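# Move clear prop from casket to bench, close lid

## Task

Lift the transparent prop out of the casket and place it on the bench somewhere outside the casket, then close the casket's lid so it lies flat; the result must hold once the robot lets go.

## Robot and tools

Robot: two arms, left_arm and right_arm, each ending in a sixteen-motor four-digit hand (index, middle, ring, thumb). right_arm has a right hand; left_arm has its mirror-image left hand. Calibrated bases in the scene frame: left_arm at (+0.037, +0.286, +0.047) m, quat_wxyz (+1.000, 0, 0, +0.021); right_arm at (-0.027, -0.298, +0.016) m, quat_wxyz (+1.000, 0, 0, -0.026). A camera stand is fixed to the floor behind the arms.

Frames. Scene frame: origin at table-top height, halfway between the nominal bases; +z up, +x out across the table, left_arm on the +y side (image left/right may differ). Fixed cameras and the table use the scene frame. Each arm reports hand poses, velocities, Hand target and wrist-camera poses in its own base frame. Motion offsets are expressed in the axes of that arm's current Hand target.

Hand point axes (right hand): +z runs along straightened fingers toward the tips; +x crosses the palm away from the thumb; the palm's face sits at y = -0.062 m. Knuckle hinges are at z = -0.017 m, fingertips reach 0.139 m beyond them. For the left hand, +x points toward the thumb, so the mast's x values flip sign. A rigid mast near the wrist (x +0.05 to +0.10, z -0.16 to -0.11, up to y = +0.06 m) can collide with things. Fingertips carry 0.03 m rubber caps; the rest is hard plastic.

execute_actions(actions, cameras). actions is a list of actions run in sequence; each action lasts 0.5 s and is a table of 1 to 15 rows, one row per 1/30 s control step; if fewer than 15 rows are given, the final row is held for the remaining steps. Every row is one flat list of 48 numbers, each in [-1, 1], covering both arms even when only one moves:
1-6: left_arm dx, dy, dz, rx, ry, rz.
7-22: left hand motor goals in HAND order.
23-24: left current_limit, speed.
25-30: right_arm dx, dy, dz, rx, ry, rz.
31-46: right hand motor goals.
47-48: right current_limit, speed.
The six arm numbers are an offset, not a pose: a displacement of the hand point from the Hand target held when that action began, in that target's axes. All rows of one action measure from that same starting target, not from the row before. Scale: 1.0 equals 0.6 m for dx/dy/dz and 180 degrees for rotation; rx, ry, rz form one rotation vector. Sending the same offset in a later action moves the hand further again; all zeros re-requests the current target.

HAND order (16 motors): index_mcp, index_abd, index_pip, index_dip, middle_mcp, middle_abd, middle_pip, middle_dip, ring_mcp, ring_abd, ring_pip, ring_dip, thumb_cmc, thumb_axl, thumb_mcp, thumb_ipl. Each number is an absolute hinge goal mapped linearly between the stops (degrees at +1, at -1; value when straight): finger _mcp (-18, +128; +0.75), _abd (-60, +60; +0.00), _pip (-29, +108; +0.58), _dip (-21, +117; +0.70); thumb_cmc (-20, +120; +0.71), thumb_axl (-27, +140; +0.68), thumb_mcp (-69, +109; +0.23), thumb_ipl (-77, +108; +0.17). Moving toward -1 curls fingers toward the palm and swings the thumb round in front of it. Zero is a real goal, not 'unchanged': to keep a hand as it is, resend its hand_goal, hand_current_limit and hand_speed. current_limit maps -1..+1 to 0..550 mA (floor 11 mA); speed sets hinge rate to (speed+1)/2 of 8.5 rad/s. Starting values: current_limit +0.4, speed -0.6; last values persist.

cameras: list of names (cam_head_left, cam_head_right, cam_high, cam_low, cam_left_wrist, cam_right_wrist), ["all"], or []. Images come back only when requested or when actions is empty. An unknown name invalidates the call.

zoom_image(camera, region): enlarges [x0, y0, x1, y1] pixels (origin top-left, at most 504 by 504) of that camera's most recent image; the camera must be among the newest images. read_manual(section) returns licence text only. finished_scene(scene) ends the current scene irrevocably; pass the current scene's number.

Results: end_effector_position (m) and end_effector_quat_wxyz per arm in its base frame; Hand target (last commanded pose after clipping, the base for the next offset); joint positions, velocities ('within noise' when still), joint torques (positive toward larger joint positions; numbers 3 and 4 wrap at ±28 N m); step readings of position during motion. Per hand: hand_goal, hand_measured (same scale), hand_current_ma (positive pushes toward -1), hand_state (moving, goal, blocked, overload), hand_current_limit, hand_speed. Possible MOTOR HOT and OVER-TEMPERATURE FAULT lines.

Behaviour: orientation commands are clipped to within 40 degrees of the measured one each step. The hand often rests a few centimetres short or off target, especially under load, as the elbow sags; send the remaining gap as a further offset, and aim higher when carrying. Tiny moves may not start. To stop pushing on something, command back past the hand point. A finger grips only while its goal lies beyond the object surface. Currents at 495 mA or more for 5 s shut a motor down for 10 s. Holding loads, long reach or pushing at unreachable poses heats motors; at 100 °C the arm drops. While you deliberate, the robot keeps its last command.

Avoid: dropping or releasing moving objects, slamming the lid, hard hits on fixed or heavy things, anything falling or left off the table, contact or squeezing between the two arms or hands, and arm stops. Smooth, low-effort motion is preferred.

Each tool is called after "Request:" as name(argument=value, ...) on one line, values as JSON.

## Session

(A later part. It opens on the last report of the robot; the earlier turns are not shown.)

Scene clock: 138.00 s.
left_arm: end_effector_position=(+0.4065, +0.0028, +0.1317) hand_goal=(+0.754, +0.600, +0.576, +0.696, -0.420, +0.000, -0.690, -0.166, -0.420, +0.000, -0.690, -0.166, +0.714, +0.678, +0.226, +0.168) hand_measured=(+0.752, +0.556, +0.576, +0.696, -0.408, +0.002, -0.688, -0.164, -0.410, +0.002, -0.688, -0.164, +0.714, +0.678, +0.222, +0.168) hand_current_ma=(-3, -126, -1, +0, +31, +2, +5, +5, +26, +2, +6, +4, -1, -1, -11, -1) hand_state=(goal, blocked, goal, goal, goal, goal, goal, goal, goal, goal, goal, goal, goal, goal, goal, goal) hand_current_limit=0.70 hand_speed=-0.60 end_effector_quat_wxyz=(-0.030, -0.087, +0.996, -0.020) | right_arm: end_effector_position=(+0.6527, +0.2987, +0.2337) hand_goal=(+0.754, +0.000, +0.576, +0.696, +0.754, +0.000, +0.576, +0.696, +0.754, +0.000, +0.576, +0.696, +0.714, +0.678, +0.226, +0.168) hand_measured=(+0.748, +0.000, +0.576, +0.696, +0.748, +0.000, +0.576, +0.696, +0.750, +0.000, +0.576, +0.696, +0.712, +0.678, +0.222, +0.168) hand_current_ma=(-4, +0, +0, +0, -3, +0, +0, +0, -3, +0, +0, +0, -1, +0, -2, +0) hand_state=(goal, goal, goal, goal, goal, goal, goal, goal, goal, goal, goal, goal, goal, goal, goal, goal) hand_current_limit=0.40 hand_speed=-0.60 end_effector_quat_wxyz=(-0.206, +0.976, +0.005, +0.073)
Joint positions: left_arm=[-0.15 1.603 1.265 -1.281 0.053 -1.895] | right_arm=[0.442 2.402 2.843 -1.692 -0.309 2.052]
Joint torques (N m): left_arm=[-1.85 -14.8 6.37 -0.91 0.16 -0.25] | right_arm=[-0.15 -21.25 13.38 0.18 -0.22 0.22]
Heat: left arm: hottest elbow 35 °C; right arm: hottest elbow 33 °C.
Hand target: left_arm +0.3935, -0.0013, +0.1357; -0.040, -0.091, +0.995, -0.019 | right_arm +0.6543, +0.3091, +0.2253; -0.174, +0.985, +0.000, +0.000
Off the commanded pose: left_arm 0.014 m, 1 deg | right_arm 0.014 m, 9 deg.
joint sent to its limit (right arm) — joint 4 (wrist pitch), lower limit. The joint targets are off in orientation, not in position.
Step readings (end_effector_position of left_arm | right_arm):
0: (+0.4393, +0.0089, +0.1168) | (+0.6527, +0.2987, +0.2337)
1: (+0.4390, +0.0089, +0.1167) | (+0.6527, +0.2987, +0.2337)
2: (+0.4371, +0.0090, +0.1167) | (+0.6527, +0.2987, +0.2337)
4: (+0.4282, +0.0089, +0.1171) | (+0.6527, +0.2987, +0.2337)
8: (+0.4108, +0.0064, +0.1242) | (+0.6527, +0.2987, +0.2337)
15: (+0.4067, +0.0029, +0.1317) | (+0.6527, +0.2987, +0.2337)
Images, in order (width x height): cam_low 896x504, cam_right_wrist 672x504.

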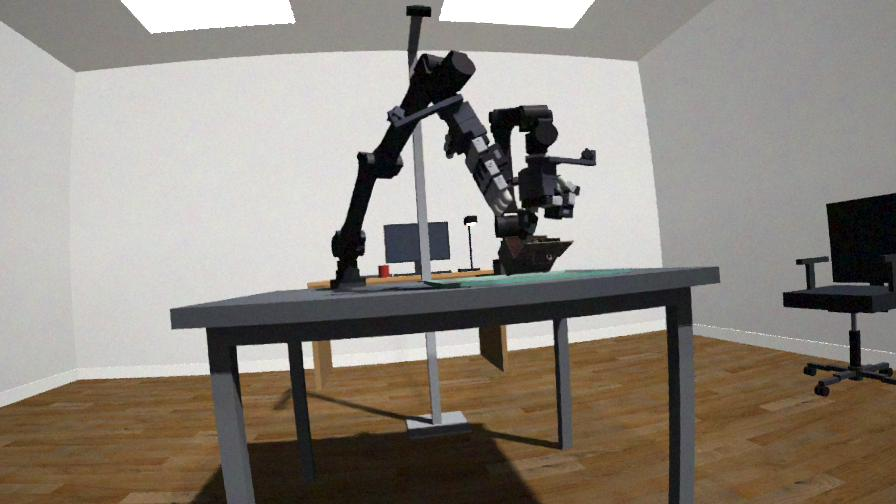

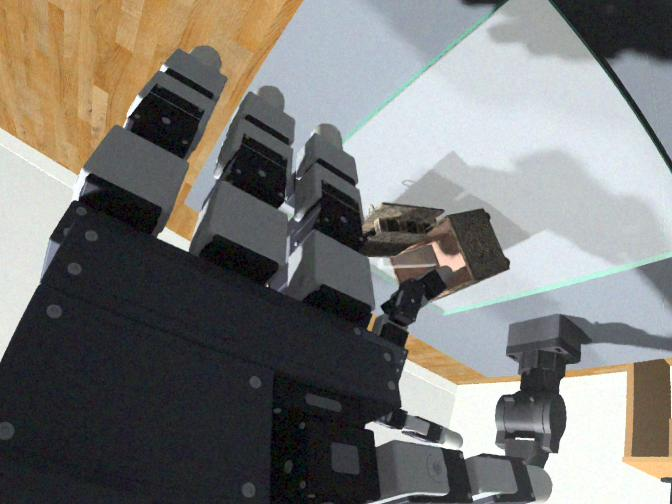

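Request:
execute_actions(actions=[[[0.028,0.0,0.0,0,0,0,0.754,0.53,0.576,0.696,-0.42,0,-0.69,-0.166,-0.42,0,-0.69,-0.166,0.714,0.678,0.226,0.168,0.7,-0.6,0,0,0,0,0,0,0.754,0,0.576,0.696,0.754,0,0.576,0.696,0.754,0,0.576,0.696,0.714,0.678,0.226,0.168,0.4,-0.6]]], cameras=["cam_right_wrist","cam_low"])

Request:
zoom_image(camera="cam_low", region=[490, 200, 600, 290])

Request:
zoom_image(camera="cam_right_wrist", region=[350, 150, 530, 350])

Scene clock: 143.13 s.
left_arm: end_effector_position=(+0.3888, +0.0005, +0.1318) hand_goal=(+0.754, +0.530, +0.576, +0.696, -0.420, +0.000, -0.690, -0.166, -0.420, +0.000, -0.690, -0.166, +0.714, +0.678, +0.226, +0.168) hand_measured=(+0.750, +0.492, +0.574, +0.696, -0.408, +0.002, -0.688, -0.164, -0.410, +0.002, -0.688, -0.164, +0.714, +0.678, +0.222, +0.168) hand_current_ma=(-9, -102, -2, +0, +31, +2, +5, +5, +26, +2, +6, +4, -1, -1, -11, -1) hand_state=(goal, blocked, goal, goal, goal, goal, goal, goal, goal, goal, goal, goal, goal, goal, goal, goal) hand_current_limit=0.70 hand_speed=-0.60 end_effector_quat_wxyz=(-0.034, -0.088, +0.995, -0.019) | right_arm: end_effector_position=(+0.6527, +0.2987, +0.2337) hand_goal=(+0.754, +0.000, +0.576, +0.696, +0.754, +0.000, +0.576, +0.696, +0.754, +0.000, +0.576, +0.696, +0.714, +0.678, +0.226, +0.168) hand_measured=(+0.748, +0.000, +0.576, +0.696, +0.748, +0.000, +0.576, +0.696, +0.750, +0.000, +0.576, +0.696, +0.712, +0.678, +0.222, +0.168) hand_current_ma=(-4, +0, +0, +0, -3, +0, +0, +0, -3, +0, +0, +0, -1, +0, -2, +0) hand_state=(goal, goal, goal, goal, goal, goal, goal, goal, goal, goal, goal, goal, goal, goal, goal, goal) hand_current_limit=0.40 hand_speed=-0.60 end_effector_quat_wxyz=(-0.206, +0.976, +0.005, +0.073)
Joint positions: left_arm=[-0.161 1.566 1.22 -1.281 0.053 -1.907] | right_arm=[0.442 2.402 2.843 -1.692 -0.309 2.052]
Joint torques (N m): left_arm=[-2.2 -15.44 6.27 -0.87 0.25 -0.19] | right_arm=[-0.09 -21.07 13.39 0.18 -0.23 0.22]
Heat: left arm: hottest elbow 34 °C; right arm: hottest elbow 33 °C.
Hand target: left_arm +0.3771, -0.0044, +0.1370; -0.040, -0.091, +0.995, -0.019 | right_arm +0.6543, +0.3091, +0.2253; -0.174, +0.985, +0.000, +0.000
Off the commanded pose: left_arm 0.014 m, 1 deg | right_arm 0.014 m, 9 deg.
joint sent to its limit (right arm) — joint 4 (wrist pitch), lower limit. The joint targets are off in orientation, not in position.
Step readings (end_effector_position of left_arm | right_arm):
0: (+0.4065, +0.0028, +0.1317) | (+0.6527, +0.2987, +0.2337)
1: (+0.4064, +0.0028, +0.1316) | (+0.6527, +0.2987, +0.2337)
2: (+0.4053, +0.0028, +0.1314) | (+0.6527, +0.2987, +0.2337)
4: (+0.4011, +0.0028, +0.1311) | (+0.6527, +0.2987, +0.2337)
8: (+0.3912, +0.0014, +0.1319) | (+0.6527, +0.2987, +0.2337)
15: (+0.3889, +0.0005, +0.1318) | (+0.6527, +0.2987, +0.2337)
Images, in order (width x height): cam_low 896x504, cam_right_wrist 672x504.

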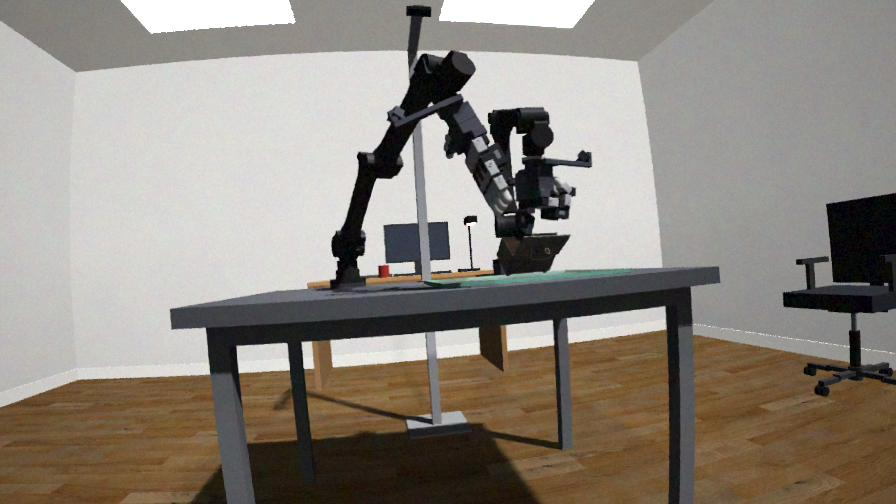

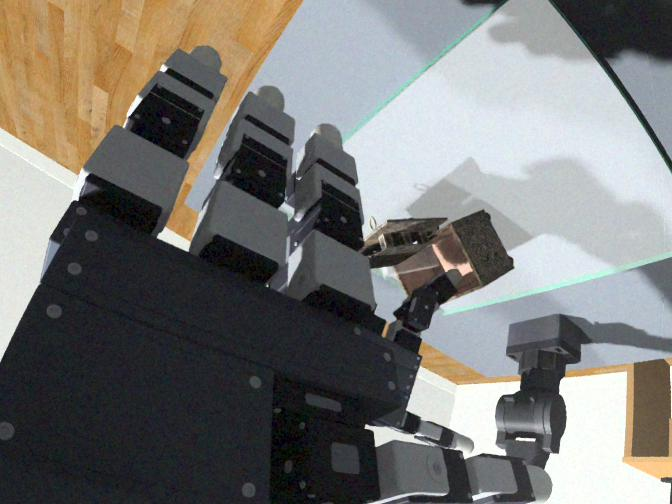

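Scaled by 4.582.

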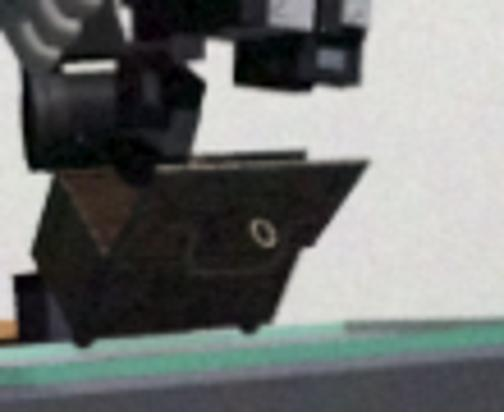

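Scaled by 2.520 from the camera's 672x504 image, which has a finer 960x720 frame.

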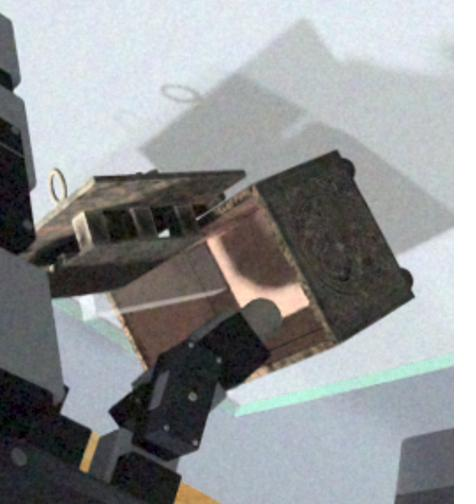

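Request:
execute_actions(actions=[[[0.028,0.0,0.0,0,0,0,0.754,0.46,0.576,0.696,-0.42,0,-0.69,-0.166,-0.42,0,-0.69,-0.166,0.714,0.678,0.226,0.168,0.7,-0.6,0,0,0,0,0,0,0.754,0,0.576,0.696,0.754,0,0.576,0.696,0.754,0,0.576,0.696,0.714,0.678,0.226,0.168,0.4,-0.6]]], cameras=["cam_right_wrist","cam_low"])

Request:
zoom_image(camera="cam_low", region=[490, 200, 600, 290])

Request:
zoom_image(camera="cam_right_wrist", region=[350, 150, 530, 350])

Scene clock: 144.43 s.
left_arm: end_effector_position=(+0.3717, -0.0033, +0.1349) hand_goal=(+0.754, +0.460, +0.576, +0.696, -0.420, +0.000, -0.690, -0.166, -0.420, +0.000, -0.690, -0.166, +0.714, +0.678, +0.226, +0.168) hand_measured=(+0.752, +0.426, +0.574, +0.696, -0.408, +0.002, -0.688, -0.164, -0.410, +0.002, -0.688, -0.164, +0.714, +0.678, +0.222, +0.168) hand_current_ma=(-4, -90, -2, +0, +31, +2, +5, +5, +26, +2, +6, +4, -1, -1, -11, -1) hand_state=(goal, blocked, goal, goal, goal, goal, goal, goal, goal, goal, goal, goal, goal, goal, goal, goal) hand_current_limit=0.70 hand_speed=-0.60 end_effector_quat_wxyz=(-0.034, -0.088, +0.995, -0.019) | right_arm: end_effector_position=(+0.6527, +0.2987, +0.2337) hand_goal=(+0.754, +0.000, +0.576, +0.696, +0.754, +0.000, +0.576, +0.696, +0.754, +0.000, +0.576, +0.696, +0.714, +0.678, +0.226, +0.168) hand_measured=(+0.748, +0.000, +0.576, +0.696, +0.748, +0.000, +0.576, +0.696, +0.750, +0.000, +0.576, +0.696, +0.712, +0.678, +0.222, +0.168) hand_current_ma=(-4, +0, +0, +0, -3, +0, +0, +0, -3, +0, +0, +0, -1, +0, -2, +0) hand_state=(goal, goal, goal, goal, goal, goal, goal, goal, goal, goal, goal, goal, goal, goal, goal, goal) hand_current_limit=0.40 hand_speed=-0.60 end_effector_quat_wxyz=(-0.206, +0.976, +0.005, +0.073)
Joint positions: left_arm=[-0.177 1.523 1.178 -1.281 0.053 -1.922] | right_arm=[0.442 2.402 2.843 -1.692 -0.309 2.052]
Joint torques (N m): left_arm=[-2.2 -14.62 6.67 -0.58 0.14 -0.22] | right_arm=[-0.15 -21.19 13.34 0.2 -0.22 0.22]
Heat: left arm: hottest elbow 34 °C; right arm: hottest elbow 33 °C.
Hand target: left_arm +0.3605, -0.0074, +0.1384; -0.040, -0.091, +0.995, -0.019 | right_arm +0.6543, +0.3091, +0.2253; -0.174, +0.985, +0.000, +0.000
Off the commanded pose: left_arm 0.012 m, 1 deg | right_arm 0.014 m, 9 deg.
joint sent to its limit (right arm) — joint 4 (wrist pitch), lower limit. The joint targets are off in orientation, not in position.
Step readings (end_effector_position of left_arm | right_arm):
0: (+0.3888, +0.0005, +0.1318) | (+0.6527, +0.2987, +0.2337)
1: (+0.3886, +0.0005, +0.1318) | (+0.6527, +0.2987, +0.2337)
2: (+0.3875, +0.0005, +0.1316) | (+0.6527, +0.2987, +0.2337)
4: (+0.3833, +0.0003, +0.1319) | (+0.6527, +0.2987, +0.2337)
8: (+0.3735, -0.0017, +0.1331) | (+0.6527, +0.2987, +0.2337)
15: (+0.3717, -0.0033, +0.1349) | (+0.6527, +0.2987, +0.2337)
Images, in order (width x height): cam_low 896x504, cam_right_wrist 672x504.

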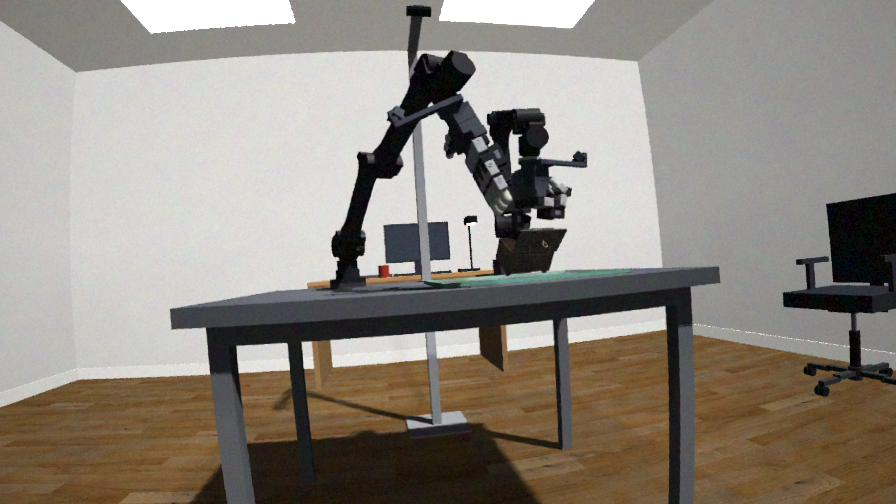

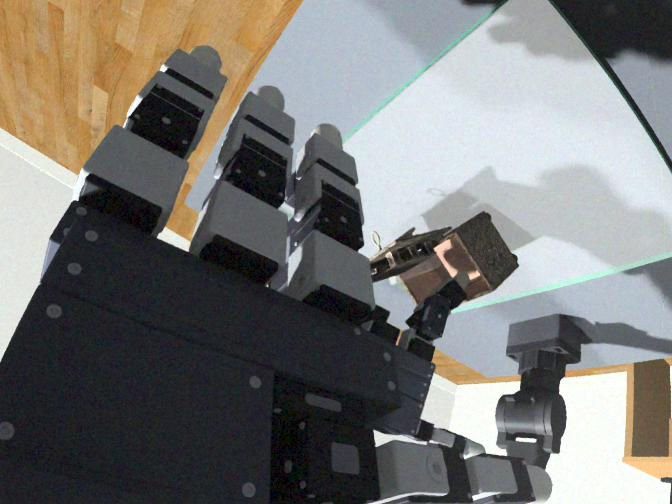

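Scaled by 4.582.

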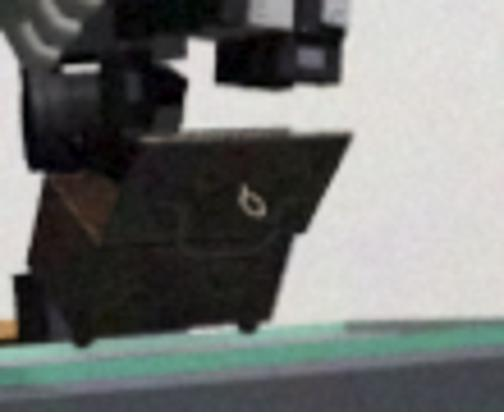

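Scaled by 2.520 from the camera's 672x504 image, which has a finer 960x720 frame.

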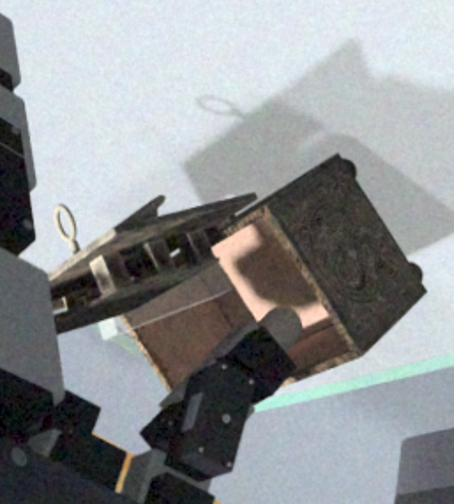

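Request:
execute_actions(actions=[[[0.028,0.0,0.004,0,0,0,0.754,0.36,0.576,0.696,-0.42,0,-0.69,-0.166,-0.42,0,-0.69,-0.166,0.714,0.678,0.226,0.168,0.7,-0.6,0,0,0,0,0,0,0.754,0,0.576,0.696,0.754,0,0.576,0.696,0.754,0,0.576,0.696,0.714,0.678,0.226,0.168,0.4,-0.6]]], cameras=["cam_right_wrist","cam_low"])

Request:
zoom_image(camera="cam_low", region=[490, 200, 600, 290])

Request:
zoom_image(camera="cam_right_wrist", region=[350, 150, 530, 350])

Scene clock: 145.90 s.
left_arm: end_effector_position=(+0.3530, -0.0070, +0.1353) hand_goal=(+0.754, +0.360, +0.576, +0.696, -0.420, +0.000, -0.690, -0.166, -0.420, +0.000, -0.690, -0.166, +0.714, +0.678, +0.226, +0.168) hand_measured=(+0.752, +0.336, +0.574, +0.696, -0.408, +0.002, -0.688, -0.164, -0.410, +0.002, -0.688, -0.164, +0.714, +0.678, +0.222, +0.168) hand_current_ma=(-3, -63, -2, +0, +31, +2, +5, +5, +26, +2, +6, +4, -1, -1, -11, -1) hand_state=(goal, blocked, goal, goal, goal, goal, goal, goal, goal, goal, goal, goal, goal, goal, goal, goal) hand_current_limit=0.70 hand_speed=-0.60 end_effector_quat_wxyz=(-0.036, -0.088, +0.995, -0.018) | right_arm: end_effector_position=(+0.6527, +0.2987, +0.2337) hand_goal=(+0.754, +0.000, +0.576, +0.696, +0.754, +0.000, +0.576, +0.696, +0.754, +0.000, +0.576, +0.696, +0.714, +0.678, +0.226, +0.168) hand_measured=(+0.748, +0.000, +0.576, +0.696, +0.748, +0.000, +0.576, +0.696, +0.750, +0.000, +0.576, +0.696, +0.712, +0.678, +0.222, +0.168) hand_current_ma=(-4, +0, +0, +0, -3, +0, +0, +0, -3, +0, +0, +0, -1, +0, -2, +0) hand_state=(goal, goal, goal, goal, goal, goal, goal, goal, goal, goal, goal, goal, goal, goal, goal, goal) hand_current_limit=0.40 hand_speed=-0.60 end_effector_quat_wxyz=(-0.206, +0.976, +0.005, +0.073)
Joint positions: left_arm=[-0.193 1.481 1.132 -1.281 0.055 -1.939] | right_arm=[0.442 2.402 2.843 -1.692 -0.309 2.052]
Joint torques (N m): left_arm=[-2.55 -13.27 6.53 -0.25 0.16 -0.16] | right_arm=[-0.03 -21.13 13.34 0.2 -0.23 0.23]
Heat: left arm: hottest elbow 34 °C; right arm: hottest elbow 34 °C.
Hand target: left_arm +0.3439, -0.0105, +0.1375; -0.040, -0.091, +0.995, -0.019 | right_arm +0.6543, +0.3091, +0.2253; -0.174, +0.985, +0.000, +0.000
Off the commanded pose: left_arm 0.010 m, 1 deg | right_arm 0.014 m, 9 deg.
joint sent to its limit (right arm) — joint 4 (wrist pitch), lower limit. The joint targets are off in orientation, not in position.
Step readings (end_effector_position of left_arm | right_arm):
0: (+0.3716, -0.0033, +0.1349) | (+0.6527, +0.2987, +0.2337)
1: (+0.3715, -0.0033, +0.1348) | (+0.6527, +0.2987, +0.2337)
2: (+0.3705, -0.0033, +0.1346) | (+0.6527, +0.2987, +0.2337)
4: (+0.3655, -0.0036, +0.1340) | (+0.6527, +0.2987, +0.2337)
8: (+0.3555, -0.0053, +0.1342) | (+0.6527, +0.2987, +0.2337)
15: (+0.3531, -0.0069, +0.1353) | (+0.6527, +0.2987, +0.2337)
Images, in order (width x height): cam_low 896x504, cam_right_wrist 672x504.

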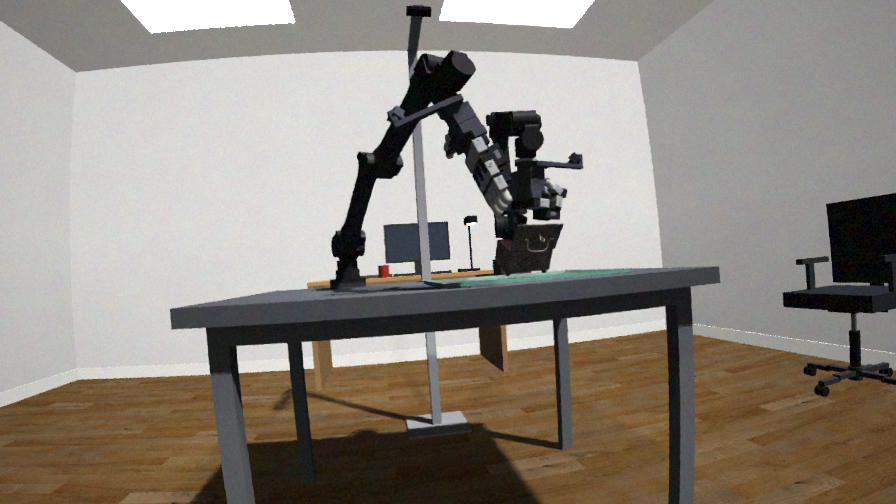

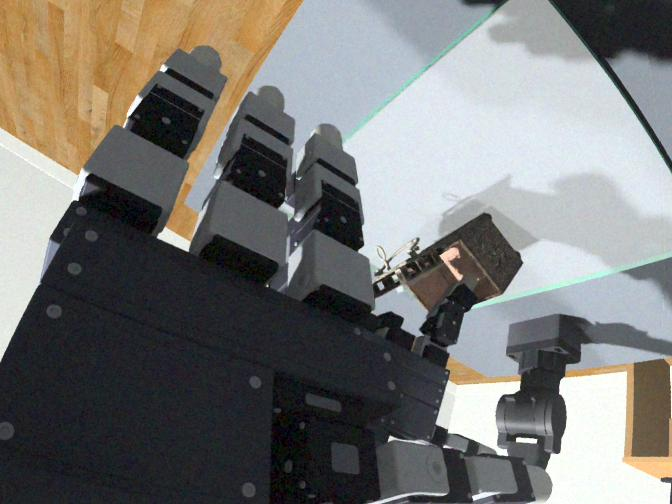

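Scaled by 4.582.

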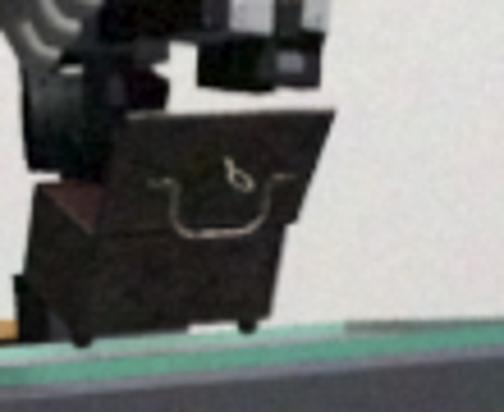

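Scaled by 2.520 from the camera's 672x504 image, which has a finer 960x720 frame.

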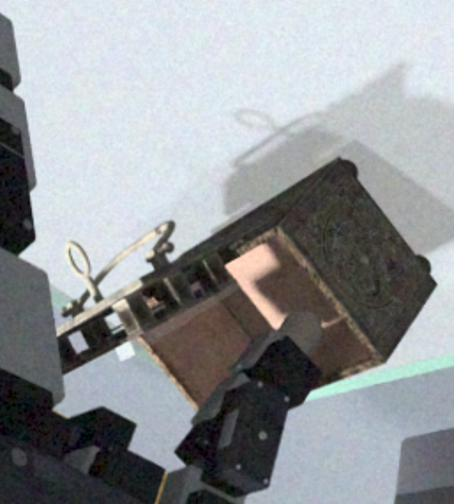

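Request:
execute_actions(actions=[[[0.028,0,0.003,0,0,0,0.754,0.28,0.576,0.696,-0.42,0,-0.69,-0.166,-0.42,0,-0.69,-0.166,0.714,0.678,0.226,0.168,0.7,-0.6,0,0,0,0,0,0,0.754,0,0.576,0.696,0.754,0,0.576,0.696,0.754,0,0.576,0.696,0.714,0.678,0.226,0.168,0.4,-0.6]]], cameras=["cam_low","cam_right_wrist","cam_left_wrist"])

Request:
zoom_image(camera="cam_right_wrist", region=[350, 150, 530, 350])

Scene clock: 149.07 s.
left_arm: end_effector_position=(+0.3357, -0.0105, +0.1368) hand_goal=(+0.754, +0.280, +0.576, +0.696, -0.420, +0.000, -0.690, -0.166, -0.420, +0.000, -0.690, -0.166, +0.714, +0.678, +0.226, +0.168) hand_measured=(+0.752, +0.254, +0.576, +0.696, -0.408, +0.002, -0.688, -0.164, -0.416, +0.002, -0.688, -0.164, +0.714, +0.678, +0.222, +0.168) hand_current_ma=(-2, -67, -2, +0, +31, +2, +5, +5, +10, +2, +6, +4, -1, -1, -11, -1) hand_state=(goal, blocked, goal, goal, goal, goal, goal, goal, goal, goal, goal, goal, goal, goal, goal, goal) hand_current_limit=0.70 hand_speed=-0.60 end_effector_quat_wxyz=(-0.036, -0.089, +0.995, -0.019) | right_arm: end_effector_position=(+0.6527, +0.2987, +0.2337) hand_goal=(+0.754, +0.000, +0.576, +0.696, +0.754, +0.000, +0.576, +0.696, +0.754, +0.000, +0.576, +0.696, +0.714, +0.678, +0.226, +0.168) hand_measured=(+0.748, +0.000, +0.576, +0.696, +0.748, +0.000, +0.576, +0.696, +0.750, +0.000, +0.576, +0.696, +0.712, +0.678, +0.222, +0.168) hand_current_ma=(-4, +0, +0, +0, -3, +0, +0, +0, -3, +0, +0, +0, -1, +0, -2, +0) hand_state=(goal, goal, goal, goal, goal, goal, goal, goal, goal, goal, goal, goal, goal, goal, goal, goal) hand_current_limit=0.40 hand_speed=-0.60 end_effector_quat_wxyz=(-0.206, +0.976, +0.005, +0.073)
Joint positions: left_arm=[-0.21 1.438 1.09 -1.281 0.057 -1.957] | right_arm=[0.442 2.402 2.843 -1.692 -0.309 2.052]
Joint torques (N m): left_arm=[-1.9 -11.22 6.27 -0.12 0.14 -0.19] | right_arm=[0.03 -21.19 13.34 0.2 -0.21 0.22]
Heat: left arm: hottest elbow 34 °C; right arm: hottest elbow 34 °C.
Hand target: left_arm +0.3272, -0.0136, +0.1371; -0.040, -0.091, +0.995, -0.019 | right_arm +0.6543, +0.3091, +0.2253; -0.174, +0.985, +0.000, +0.000
Off the commanded pose: left_arm 0.009 m, 1 deg | right_arm 0.014 m, 9 deg.
joint sent to its limit (right arm) — joint 4 (wrist pitch), lower limit. The joint targets are off in orientation, not in position.
Step readings (end_effector_position of left_arm | right_arm):
0: (+0.3530, -0.0070, +0.1353) | (+0.6527, +0.2987, +0.2337)
1: (+0.3528, -0.0070, +0.1352) | (+0.6527, +0.2987, +0.2337)
2: (+0.3517, -0.0071, +0.1349) | (+0.6527, +0.2987, +0.2337)
4: (+0.3468, -0.0072, +0.1343) | (+0.6527, +0.2987, +0.2337)
8: (+0.3377, -0.0089, +0.1347) | (+0.6527, +0.2987, +0.2337)
15: (+0.3357, -0.0105, +0.1368) | (+0.6527, +0.2987, +0.2337)
Images, in order (width x height): cam_low 896x504, cam_left_wrist 672x504, cam_right_wrist 672x504.

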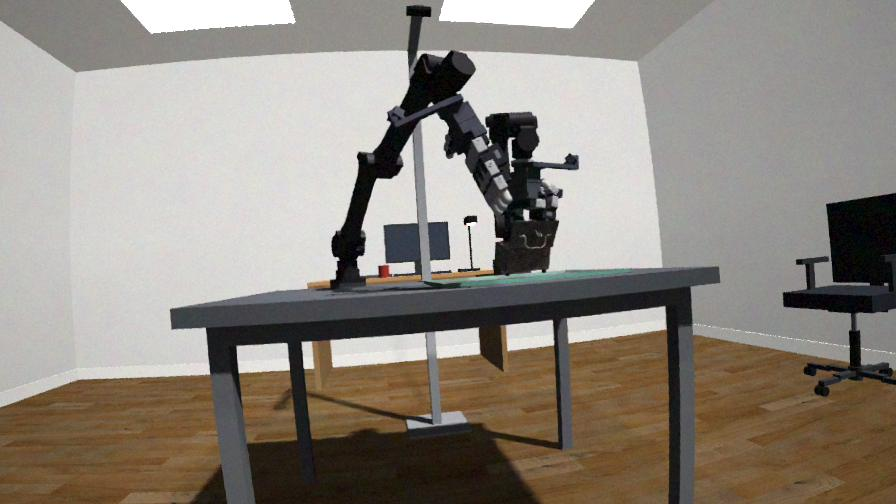

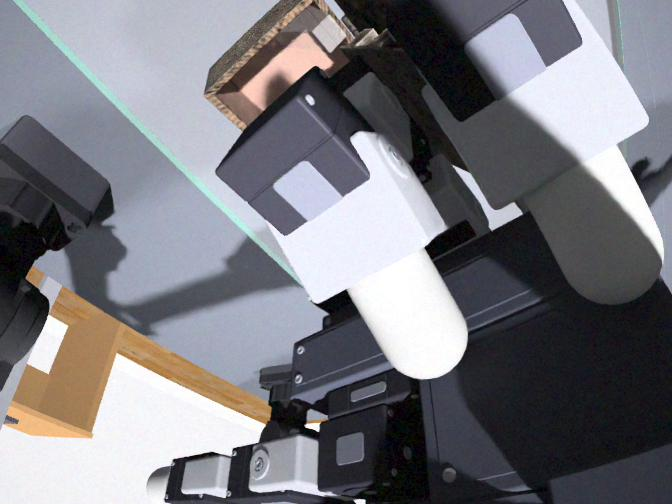

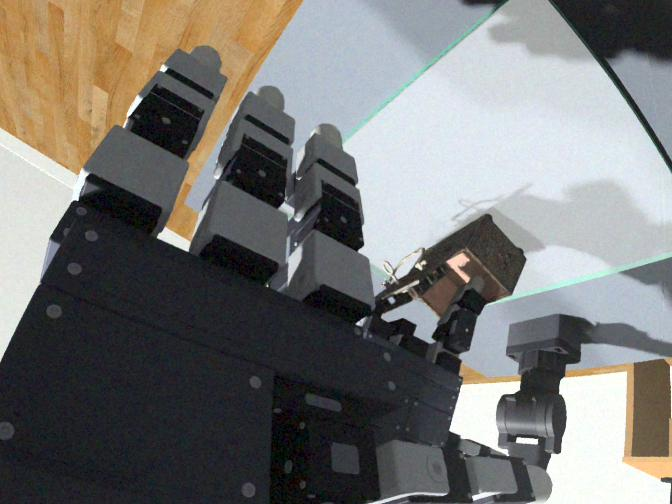

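Scaled by 2.520 from the camera's 672x504 image, which has a finer 960x720 frame.

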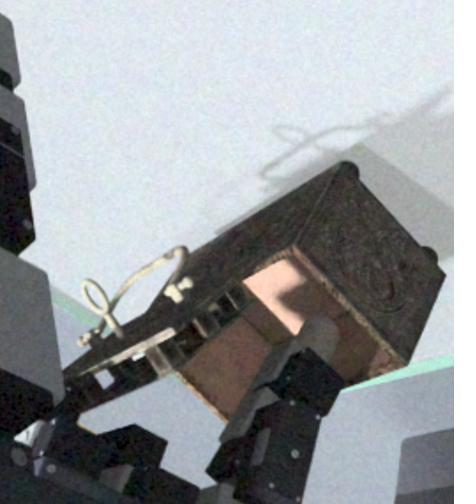

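Request:
execute_actions(actions=[[[0.028,0,-0.004,0,0,0,0.754,0.21,0.576,0.696,-0.42,0,-0.69,-0.166,-0.42,0,-0.69,-0.166,0.714,0.678,0.226,0.168,0.7,-0.6,0,0,0,0,0,0,0.754,0,0.576,0.696,0.754,0,0.576,0.696,0.754,0,0.576,0.696,0.714,0.678,0.226,0.168,0.4,-0.6]]], cameras=["cam_low","cam_right_wrist"])

Request:
zoom_image(camera="cam_right_wrist", region=[350, 150, 530, 350])

Request:
zoom_image(camera="cam_low", region=[470, 190, 590, 290])

Scene clock: 150.43 s.
left_arm: end_effector_position=(+0.3203, -0.0141, +0.1418) hand_goal=(+0.754, +0.210, +0.576, +0.696, -0.420, +0.000, -0.690, -0.166, -0.420, +0.000, -0.690, -0.166, +0.714, +0.678, +0.226, +0.168) hand_measured=(+0.754, +0.198, +0.576, +0.696, -0.408, +0.002, -0.688, -0.164, -0.418, +0.002, -0.688, -0.164, +0.714, +0.678, +0.222, +0.168) hand_current_ma=(+0, -25, -1, +0, +31, +2, +5, +5, +2, +2, +6, +4, -1, -1, -11, -1) hand_state=(goal, goal, goal, goal, goal, goal, goal, goal, goal, goal, goal, goal, goal, goal, goal, goal) hand_current_limit=0.70 hand_speed=-0.60 end_effector_quat_wxyz=(-0.033, -0.089, +0.995, -0.020) | right_arm: end_effector_position=(+0.6527, +0.2987, +0.2337) hand_goal=(+0.754, +0.000, +0.576, +0.696, +0.754, +0.000, +0.576, +0.696, +0.754, +0.000, +0.576, +0.696, +0.714, +0.678, +0.226, +0.168) hand_measured=(+0.748, +0.000, +0.576, +0.696, +0.748, +0.000, +0.576, +0.696, +0.750, +0.000, +0.576, +0.696, +0.712, +0.678, +0.222, +0.168) hand_current_ma=(-4, +0, +0, +0, -3, +0, +0, +0, -3, +0, +0, +0, -1, +0, -2, +0) hand_state=(goal, goal, goal, goal, goal, goal, goal, goal, goal, goal, goal, goal, goal, goal, goal, goal) hand_current_limit=0.40 hand_speed=-0.60 end_effector_quat_wxyz=(-0.206, +0.976, +0.005, +0.073)
Joint positions: left_arm=[-0.227 1.391 1.057 -1.287 0.059 -1.974] | right_arm=[0.442 2.402 2.843 -1.692 -0.309 2.052]
Joint torques (N m): left_arm=[-1.67 -10.93 6.46 -0.35 0.08 -0.21] | right_arm=[-0.26 -21.19 13.35 0.2 -0.22 0.23]
Heat: left arm: hottest elbow 34 °C; right arm: hottest elbow 34 °C.
Hand target: left_arm +0.3110, -0.0165, +0.1408; -0.040, -0.091, +0.995, -0.019 | right_arm +0.6543, +0.3091, +0.2253; -0.174, +0.985, +0.000, +0.000
Off the commanded pose: left_arm 0.010 m, 1 deg | right_arm 0.014 m, 9 deg.
joint sent to its limit (right arm) — joint 4 (wrist pitch), lower limit. The joint targets are off in orientation, not in position.
Step readings (end_effector_position of left_arm | right_arm):
0: (+0.3357, -0.0105, +0.1368) | (+0.6527, +0.2987, +0.2337)
1: (+0.3357, -0.0105, +0.1368) | (+0.6527, +0.2987, +0.2337)
2: (+0.3347, -0.0106, +0.1366) | (+0.6527, +0.2987, +0.2337)
4: (+0.3310, -0.0110, +0.1365) | (+0.6527, +0.2987, +0.2337)
8: (+0.3249, -0.0122, +0.1402) | (+0.6527, +0.2987, +0.2337)
15: (+0.3203, -0.0141, +0.1418) | (+0.6527, +0.2987, +0.2337)
Images, in order (width x height): cam_low 896x504, cam_right_wrist 672x504.

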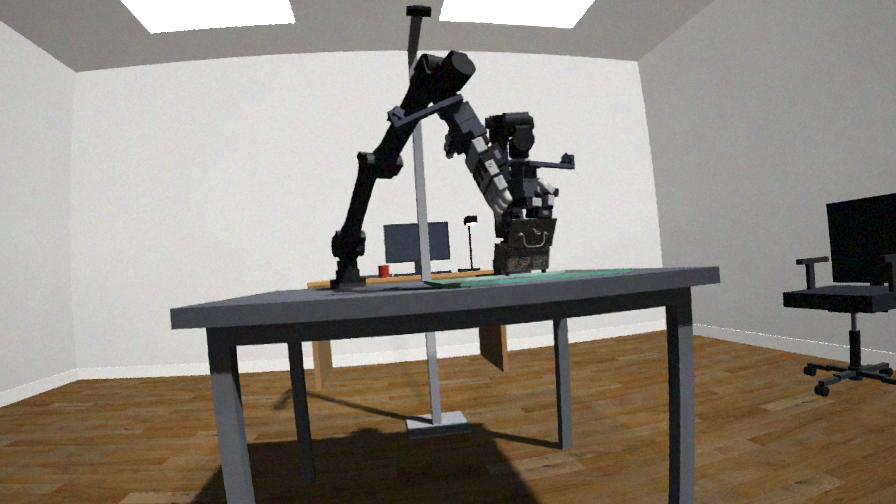

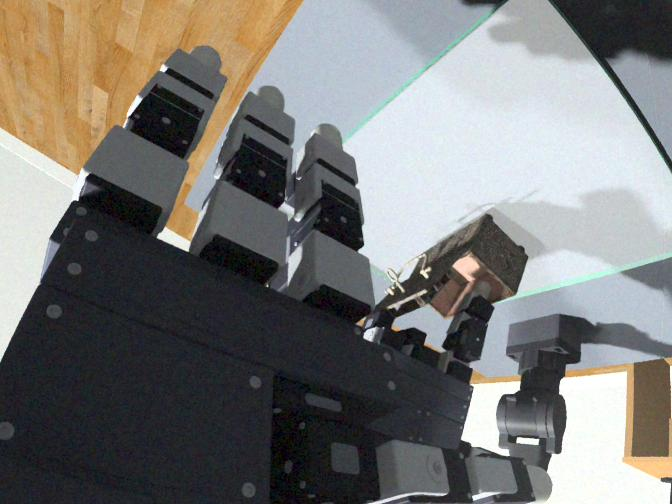

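Scaled by 2.520 from the camera's 672x504 image, which has a finer 960x720 frame.

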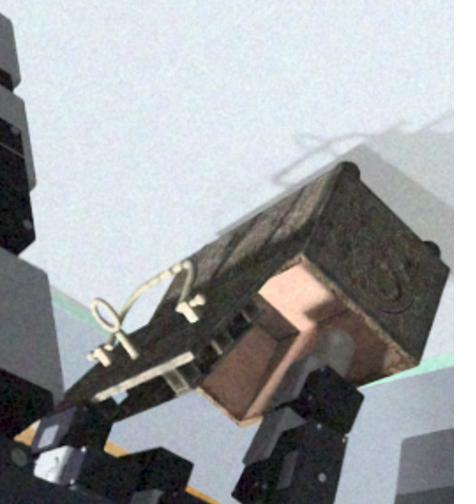

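Scaled by 4.200.

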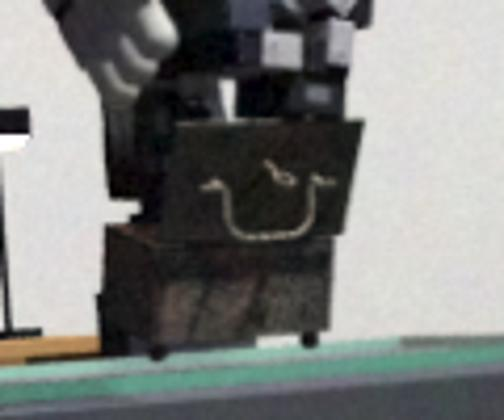

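Request:
execute_actions(actions=[[[0.026,0,0.0,0,0,0,0.754,0.17,0.576,0.696,-0.42,0,-0.69,-0.166,-0.42,0,-0.69,-0.166,0.714,0.678,0.226,0.168,0.7,-0.6,0,0,0,0,0,0,0.754,0,0.576,0.696,0.754,0,0.576,0.696,0.754,0,0.576,0.696,0.714,0.678,0.226,0.168,0.4,-0.6]]], cameras=["cam_low","cam_right_wrist"])

Request:
zoom_image(camera="cam_right_wrist", region=[350, 150, 530, 350])

Request:
zoom_image(camera="cam_low", region=[470, 190, 590, 290])

Scene clock: 152.83 s.
left_arm: end_effector_position=(+0.3085, -0.0160, +0.1444) hand_goal=(+0.754, +0.170, +0.576, +0.696, -0.420, +0.000, -0.690, -0.166, -0.420, +0.000, -0.690, -0.166, +0.714, +0.678, +0.226, +0.168) hand_measured=(+0.750, +0.130, +0.576, +0.696, -0.408, +0.002, -0.688, -0.164, -0.424, +0.002, -0.688, -0.164, +0.714, +0.678, +0.222, +0.168) hand_current_ma=(-10, -115, -1, +0, +31, +2, +5, +5, -8, +2, +6, +4, -1, -1, -11, -1) hand_state=(goal, blocked, goal, goal, goal, goal, goal, goal, goal, goal, goal, goal, goal, goal, goal, goal) hand_current_limit=0.70 hand_speed=-0.60 end_effector_quat_wxyz=(-0.028, -0.088, +0.996, -0.020) | right_arm: end_effector_position=(+0.6527, +0.2987, +0.2337) hand_goal=(+0.754, +0.000, +0.576, +0.696, +0.754, +0.000, +0.576, +0.696, +0.754, +0.000, +0.576, +0.696, +0.714, +0.678, +0.226, +0.168) hand_measured=(+0.748, +0.000, +0.576, +0.696, +0.748, +0.000, +0.576, +0.696, +0.750, +0.000, +0.576, +0.696, +0.712, +0.678, +0.222, +0.168) hand_current_ma=(-4, +0, +0, +0, -3, +0, +0, +0, -3, +0, +0, +0, -1, +0, -2, +0) hand_state=(goal, goal, goal, goal, goal, goal, goal, goal, goal, goal, goal, goal, goal, goal, goal, goal) hand_current_limit=0.40 hand_speed=-0.60 end_effector_quat_wxyz=(-0.206, +0.976, +0.005, +0.073)
Joint positions: left_arm=[-0.242 1.354 1.029 -1.287 0.056 -1.988] | right_arm=[0.442 2.402 2.843 -1.692 -0.309 2.052]
Joint torques (N m): left_arm=[-2.08 -11.16 5.86 -0.47 0.31 -0.22] | right_arm=[-0.15 -21.19 13.35 0.2 -0.24 0.23]
Heat: left arm: hottest elbow 34 °C; right arm: hottest elbow 34 °C.
Hand target: left_arm +0.2958, -0.0192, +0.1421; -0.040, -0.091, +0.995, -0.019 | right_arm +0.6543, +0.3091, +0.2253; -0.174, +0.985, +0.000, +0.000
Off the commanded pose: left_arm 0.013 m, 1 deg | right_arm 0.014 m, 9 deg.
joint sent to its limit (right arm) — joint 4 (wrist pitch), lower limit. The joint targets are off in orientation, not in position.
Step readings (end_effector_position of left_arm | right_arm):
0: (+0.3203, -0.0141, +0.1418) | (+0.6527, +0.2987, +0.2337)
1: (+0.3203, -0.0141, +0.1419) | (+0.6527, +0.2987, +0.2337)
2: (+0.3194, -0.0142, +0.1415) | (+0.6527, +0.2987, +0.2337)
4: (+0.3164, -0.0145, +0.1418) | (+0.6527, +0.2987, +0.2337)
8: (+0.3103, -0.0154, +0.1439) | (+0.6527, +0.2987, +0.2337)
15: (+0.3085, -0.0160, +0.1444) | (+0.6527, +0.2987, +0.2337)
Images, in order (width x height): cam_low 896x504, cam_right_wrist 672x504.

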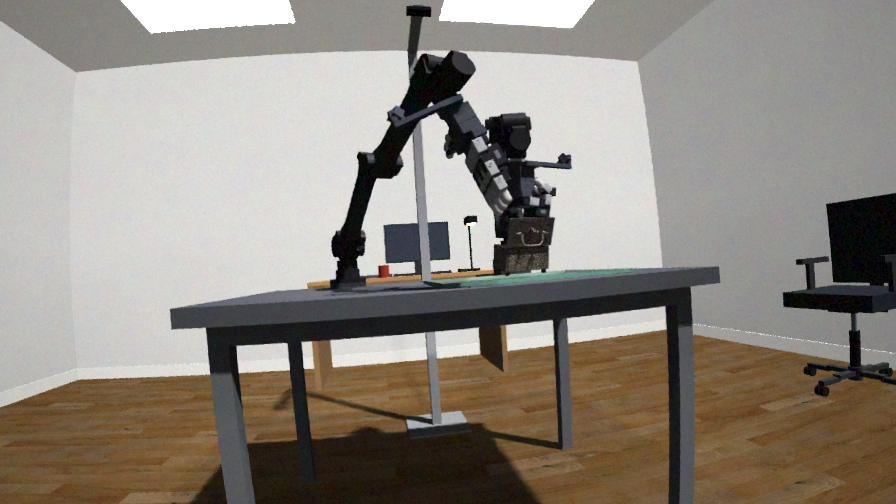

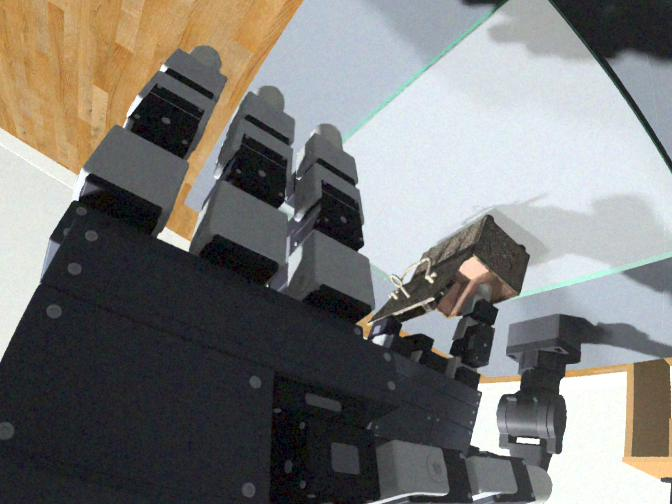

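Scaled by 2.520 from the camera's 672x504 image, which has a finer 960x720 frame.

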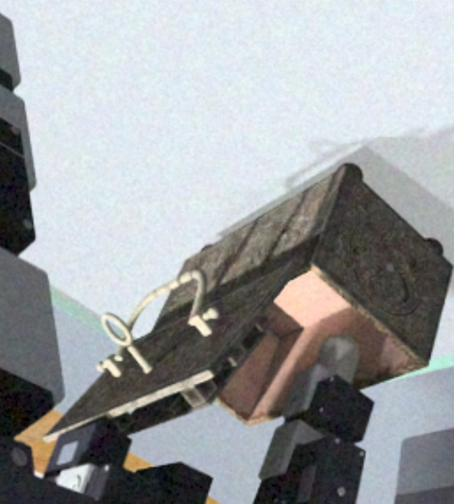

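Scaled by 4.200.

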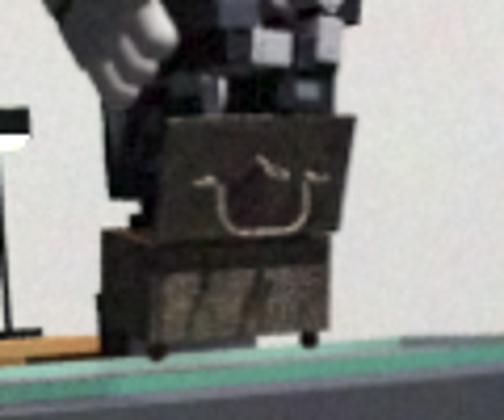

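Request:
zoom_image(camera="cam_low", region=[485, 230, 560, 285])

Request:
zoom_image(camera="cam_right_wrist", region=[440, 200, 540, 300])

Scaled by 6.720.

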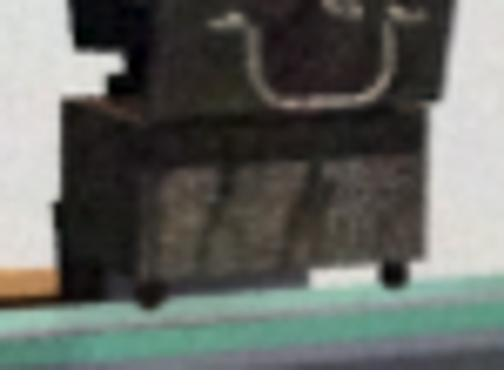

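Scaled by 5.040 from the camera's 672x504 image, which has a finer 960x720 frame.

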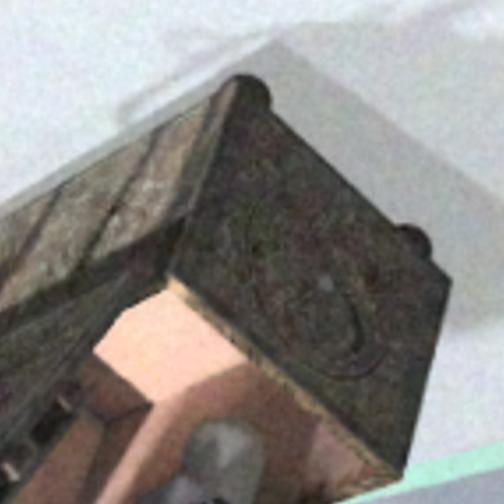

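Request:
execute_actions(actions=[[[-0.028,0,0.0,0,0,0,0.754,0.17,0.576,0.696,-0.42,0,-0.69,-0.166,-0.42,0,-0.69,-0.166,0.714,0.678,0.226,0.168,0.7,-0.6,0,0,0,0,0,0,0.754,0,0.576,0.696,0.754,0,0.576,0.696,0.754,0,0.576,0.696,0.714,0.678,0.226,0.168,0.4,-0.6]]], cameras=["cam_low","cam_right_wrist"])

Request:
zoom_image(camera="cam_right_wrist", region=[350, 150, 530, 350])

Request:
zoom_image(camera="cam_low", region=[485, 210, 560, 285])

Scene clock: 158.77 s.
left_arm: end_effector_position=(+0.3085, -0.0160, +0.1444) hand_goal=(+0.754, +0.170, +0.576, +0.696, -0.420, +0.000, -0.690, -0.166, -0.420, +0.000, -0.690, -0.166, +0.714, +0.678, +0.226, +0.168) hand_measured=(+0.750, +0.130, +0.576, +0.696, -0.408, +0.002, -0.688, -0.164, -0.424, +0.002, -0.688, -0.164, +0.714, +0.678, +0.222, +0.168) hand_current_ma=(-10, -115, -1, +0, +31, +2, +5, +5, -8, +2, +6, +4, -1, -1, -11, -1) hand_state=(goal, blocked, goal, goal, goal, goal, goal, goal, goal, goal, goal, goal, goal, goal, goal, goal) hand_current_limit=0.70 hand_speed=-0.60 end_effector_quat_wxyz=(-0.028, -0.088, +0.996, -0.020) | right_arm: end_effector_position=(+0.6527, +0.2987, +0.2337) hand_goal=(+0.754, +0.000, +0.576, +0.696, +0.754, +0.000, +0.576, +0.696, +0.754, +0.000, +0.576, +0.696, +0.714, +0.678, +0.226, +0.168) hand_measured=(+0.748, +0.000, +0.576, +0.696, +0.748, +0.000, +0.576, +0.696, +0.750, +0.000, +0.576, +0.696, +0.712, +0.678, +0.222, +0.168) hand_current_ma=(-4, +0, +0, +0, -3, +0, +0, +0, -3, +0, +0, +0, -1, +0, -2, +0) hand_state=(goal, goal, goal, goal, goal, goal, goal, goal, goal, goal, goal, goal, goal, goal, goal, goal) hand_current_limit=0.40 hand_speed=-0.60 end_effector_quat_wxyz=(-0.206, +0.976, +0.005, +0.073)
Joint positions: left_arm=[-0.242 1.354 1.029 -1.287 0.056 -1.988] | right_arm=[0.442 2.402 2.843 -1.692 -0.309 2.052]
Joint torques (N m): left_arm=[-1.03 -7.82 8.92 -0.38 0.27 -0.03] | right_arm=[-0.21 -21.13 13.34 0.18 -0.22 0.23]
Heat: left arm: hottest shoulder 33 °C; right arm: hottest elbow 34 °C.
Hand target: left_arm +0.3122, -0.0163, +0.1408; -0.040, -0.091, +0.995, -0.019 | right_arm +0.6543, +0.3091, +0.2253; -0.174, +0.985, +0.000, +0.000
Off the commanded pose: left_arm 0.005 m, 1 deg | right_arm 0.014 m, 9 deg.
joint sent to its limit (right arm) — joint 4 (wrist pitch), lower limit. The joint targets are off in orientation, not in position.
Step readings (end_effector_position of left_arm | right_arm):
0: (+0.3085, -0.0160, +0.1444) | (+0.6527, +0.2987, +0.2337)
1: (+0.3085, -0.0160, +0.1444) | (+0.6527, +0.2987, +0.2337)
2: (+0.3085, -0.0160, +0.1444) | (+0.6527, +0.2987, +0.2337)
4: (+0.3085, -0.0160, +0.1444) | (+0.6527, +0.2987, +0.2337)
8: (+0.3085, -0.0160, +0.1444) | (+0.6527, +0.2987, +0.2337)
15: (+0.3085, -0.0160, +0.1444) | (+0.6527, +0.2987, +0.2337)
Images, in order (width x height): cam_low 896x504, cam_right_wrist 672x504.

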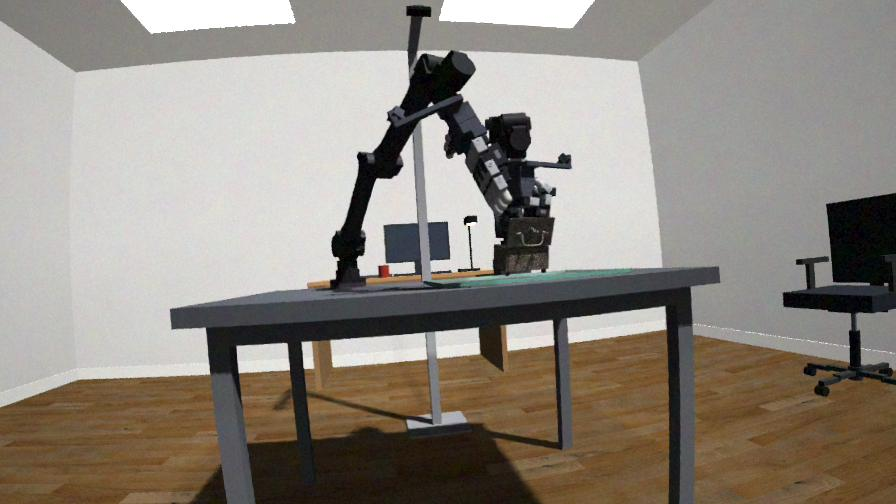

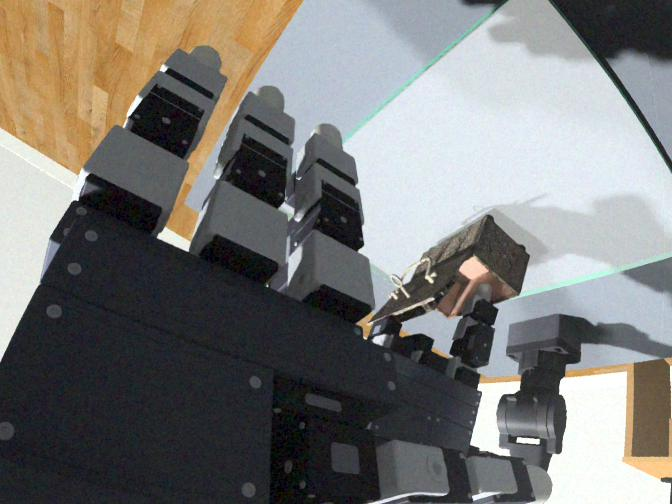

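Scaled by 2.520 from the camera's 672x504 image, which has a finer 960x720 frame.

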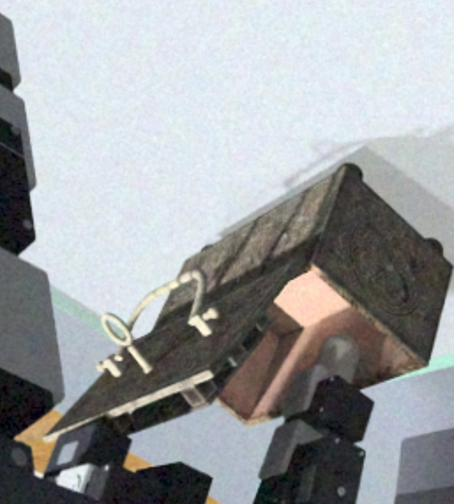

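Scaled by 6.720.

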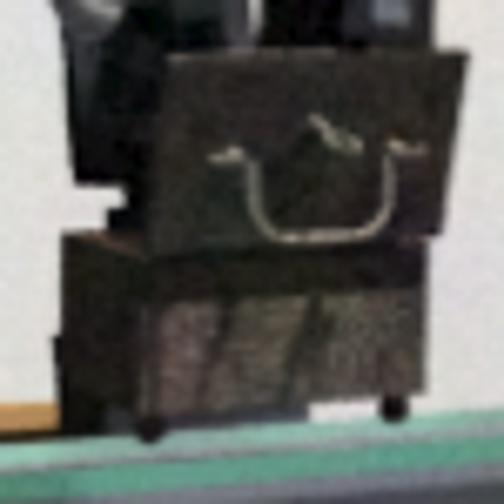

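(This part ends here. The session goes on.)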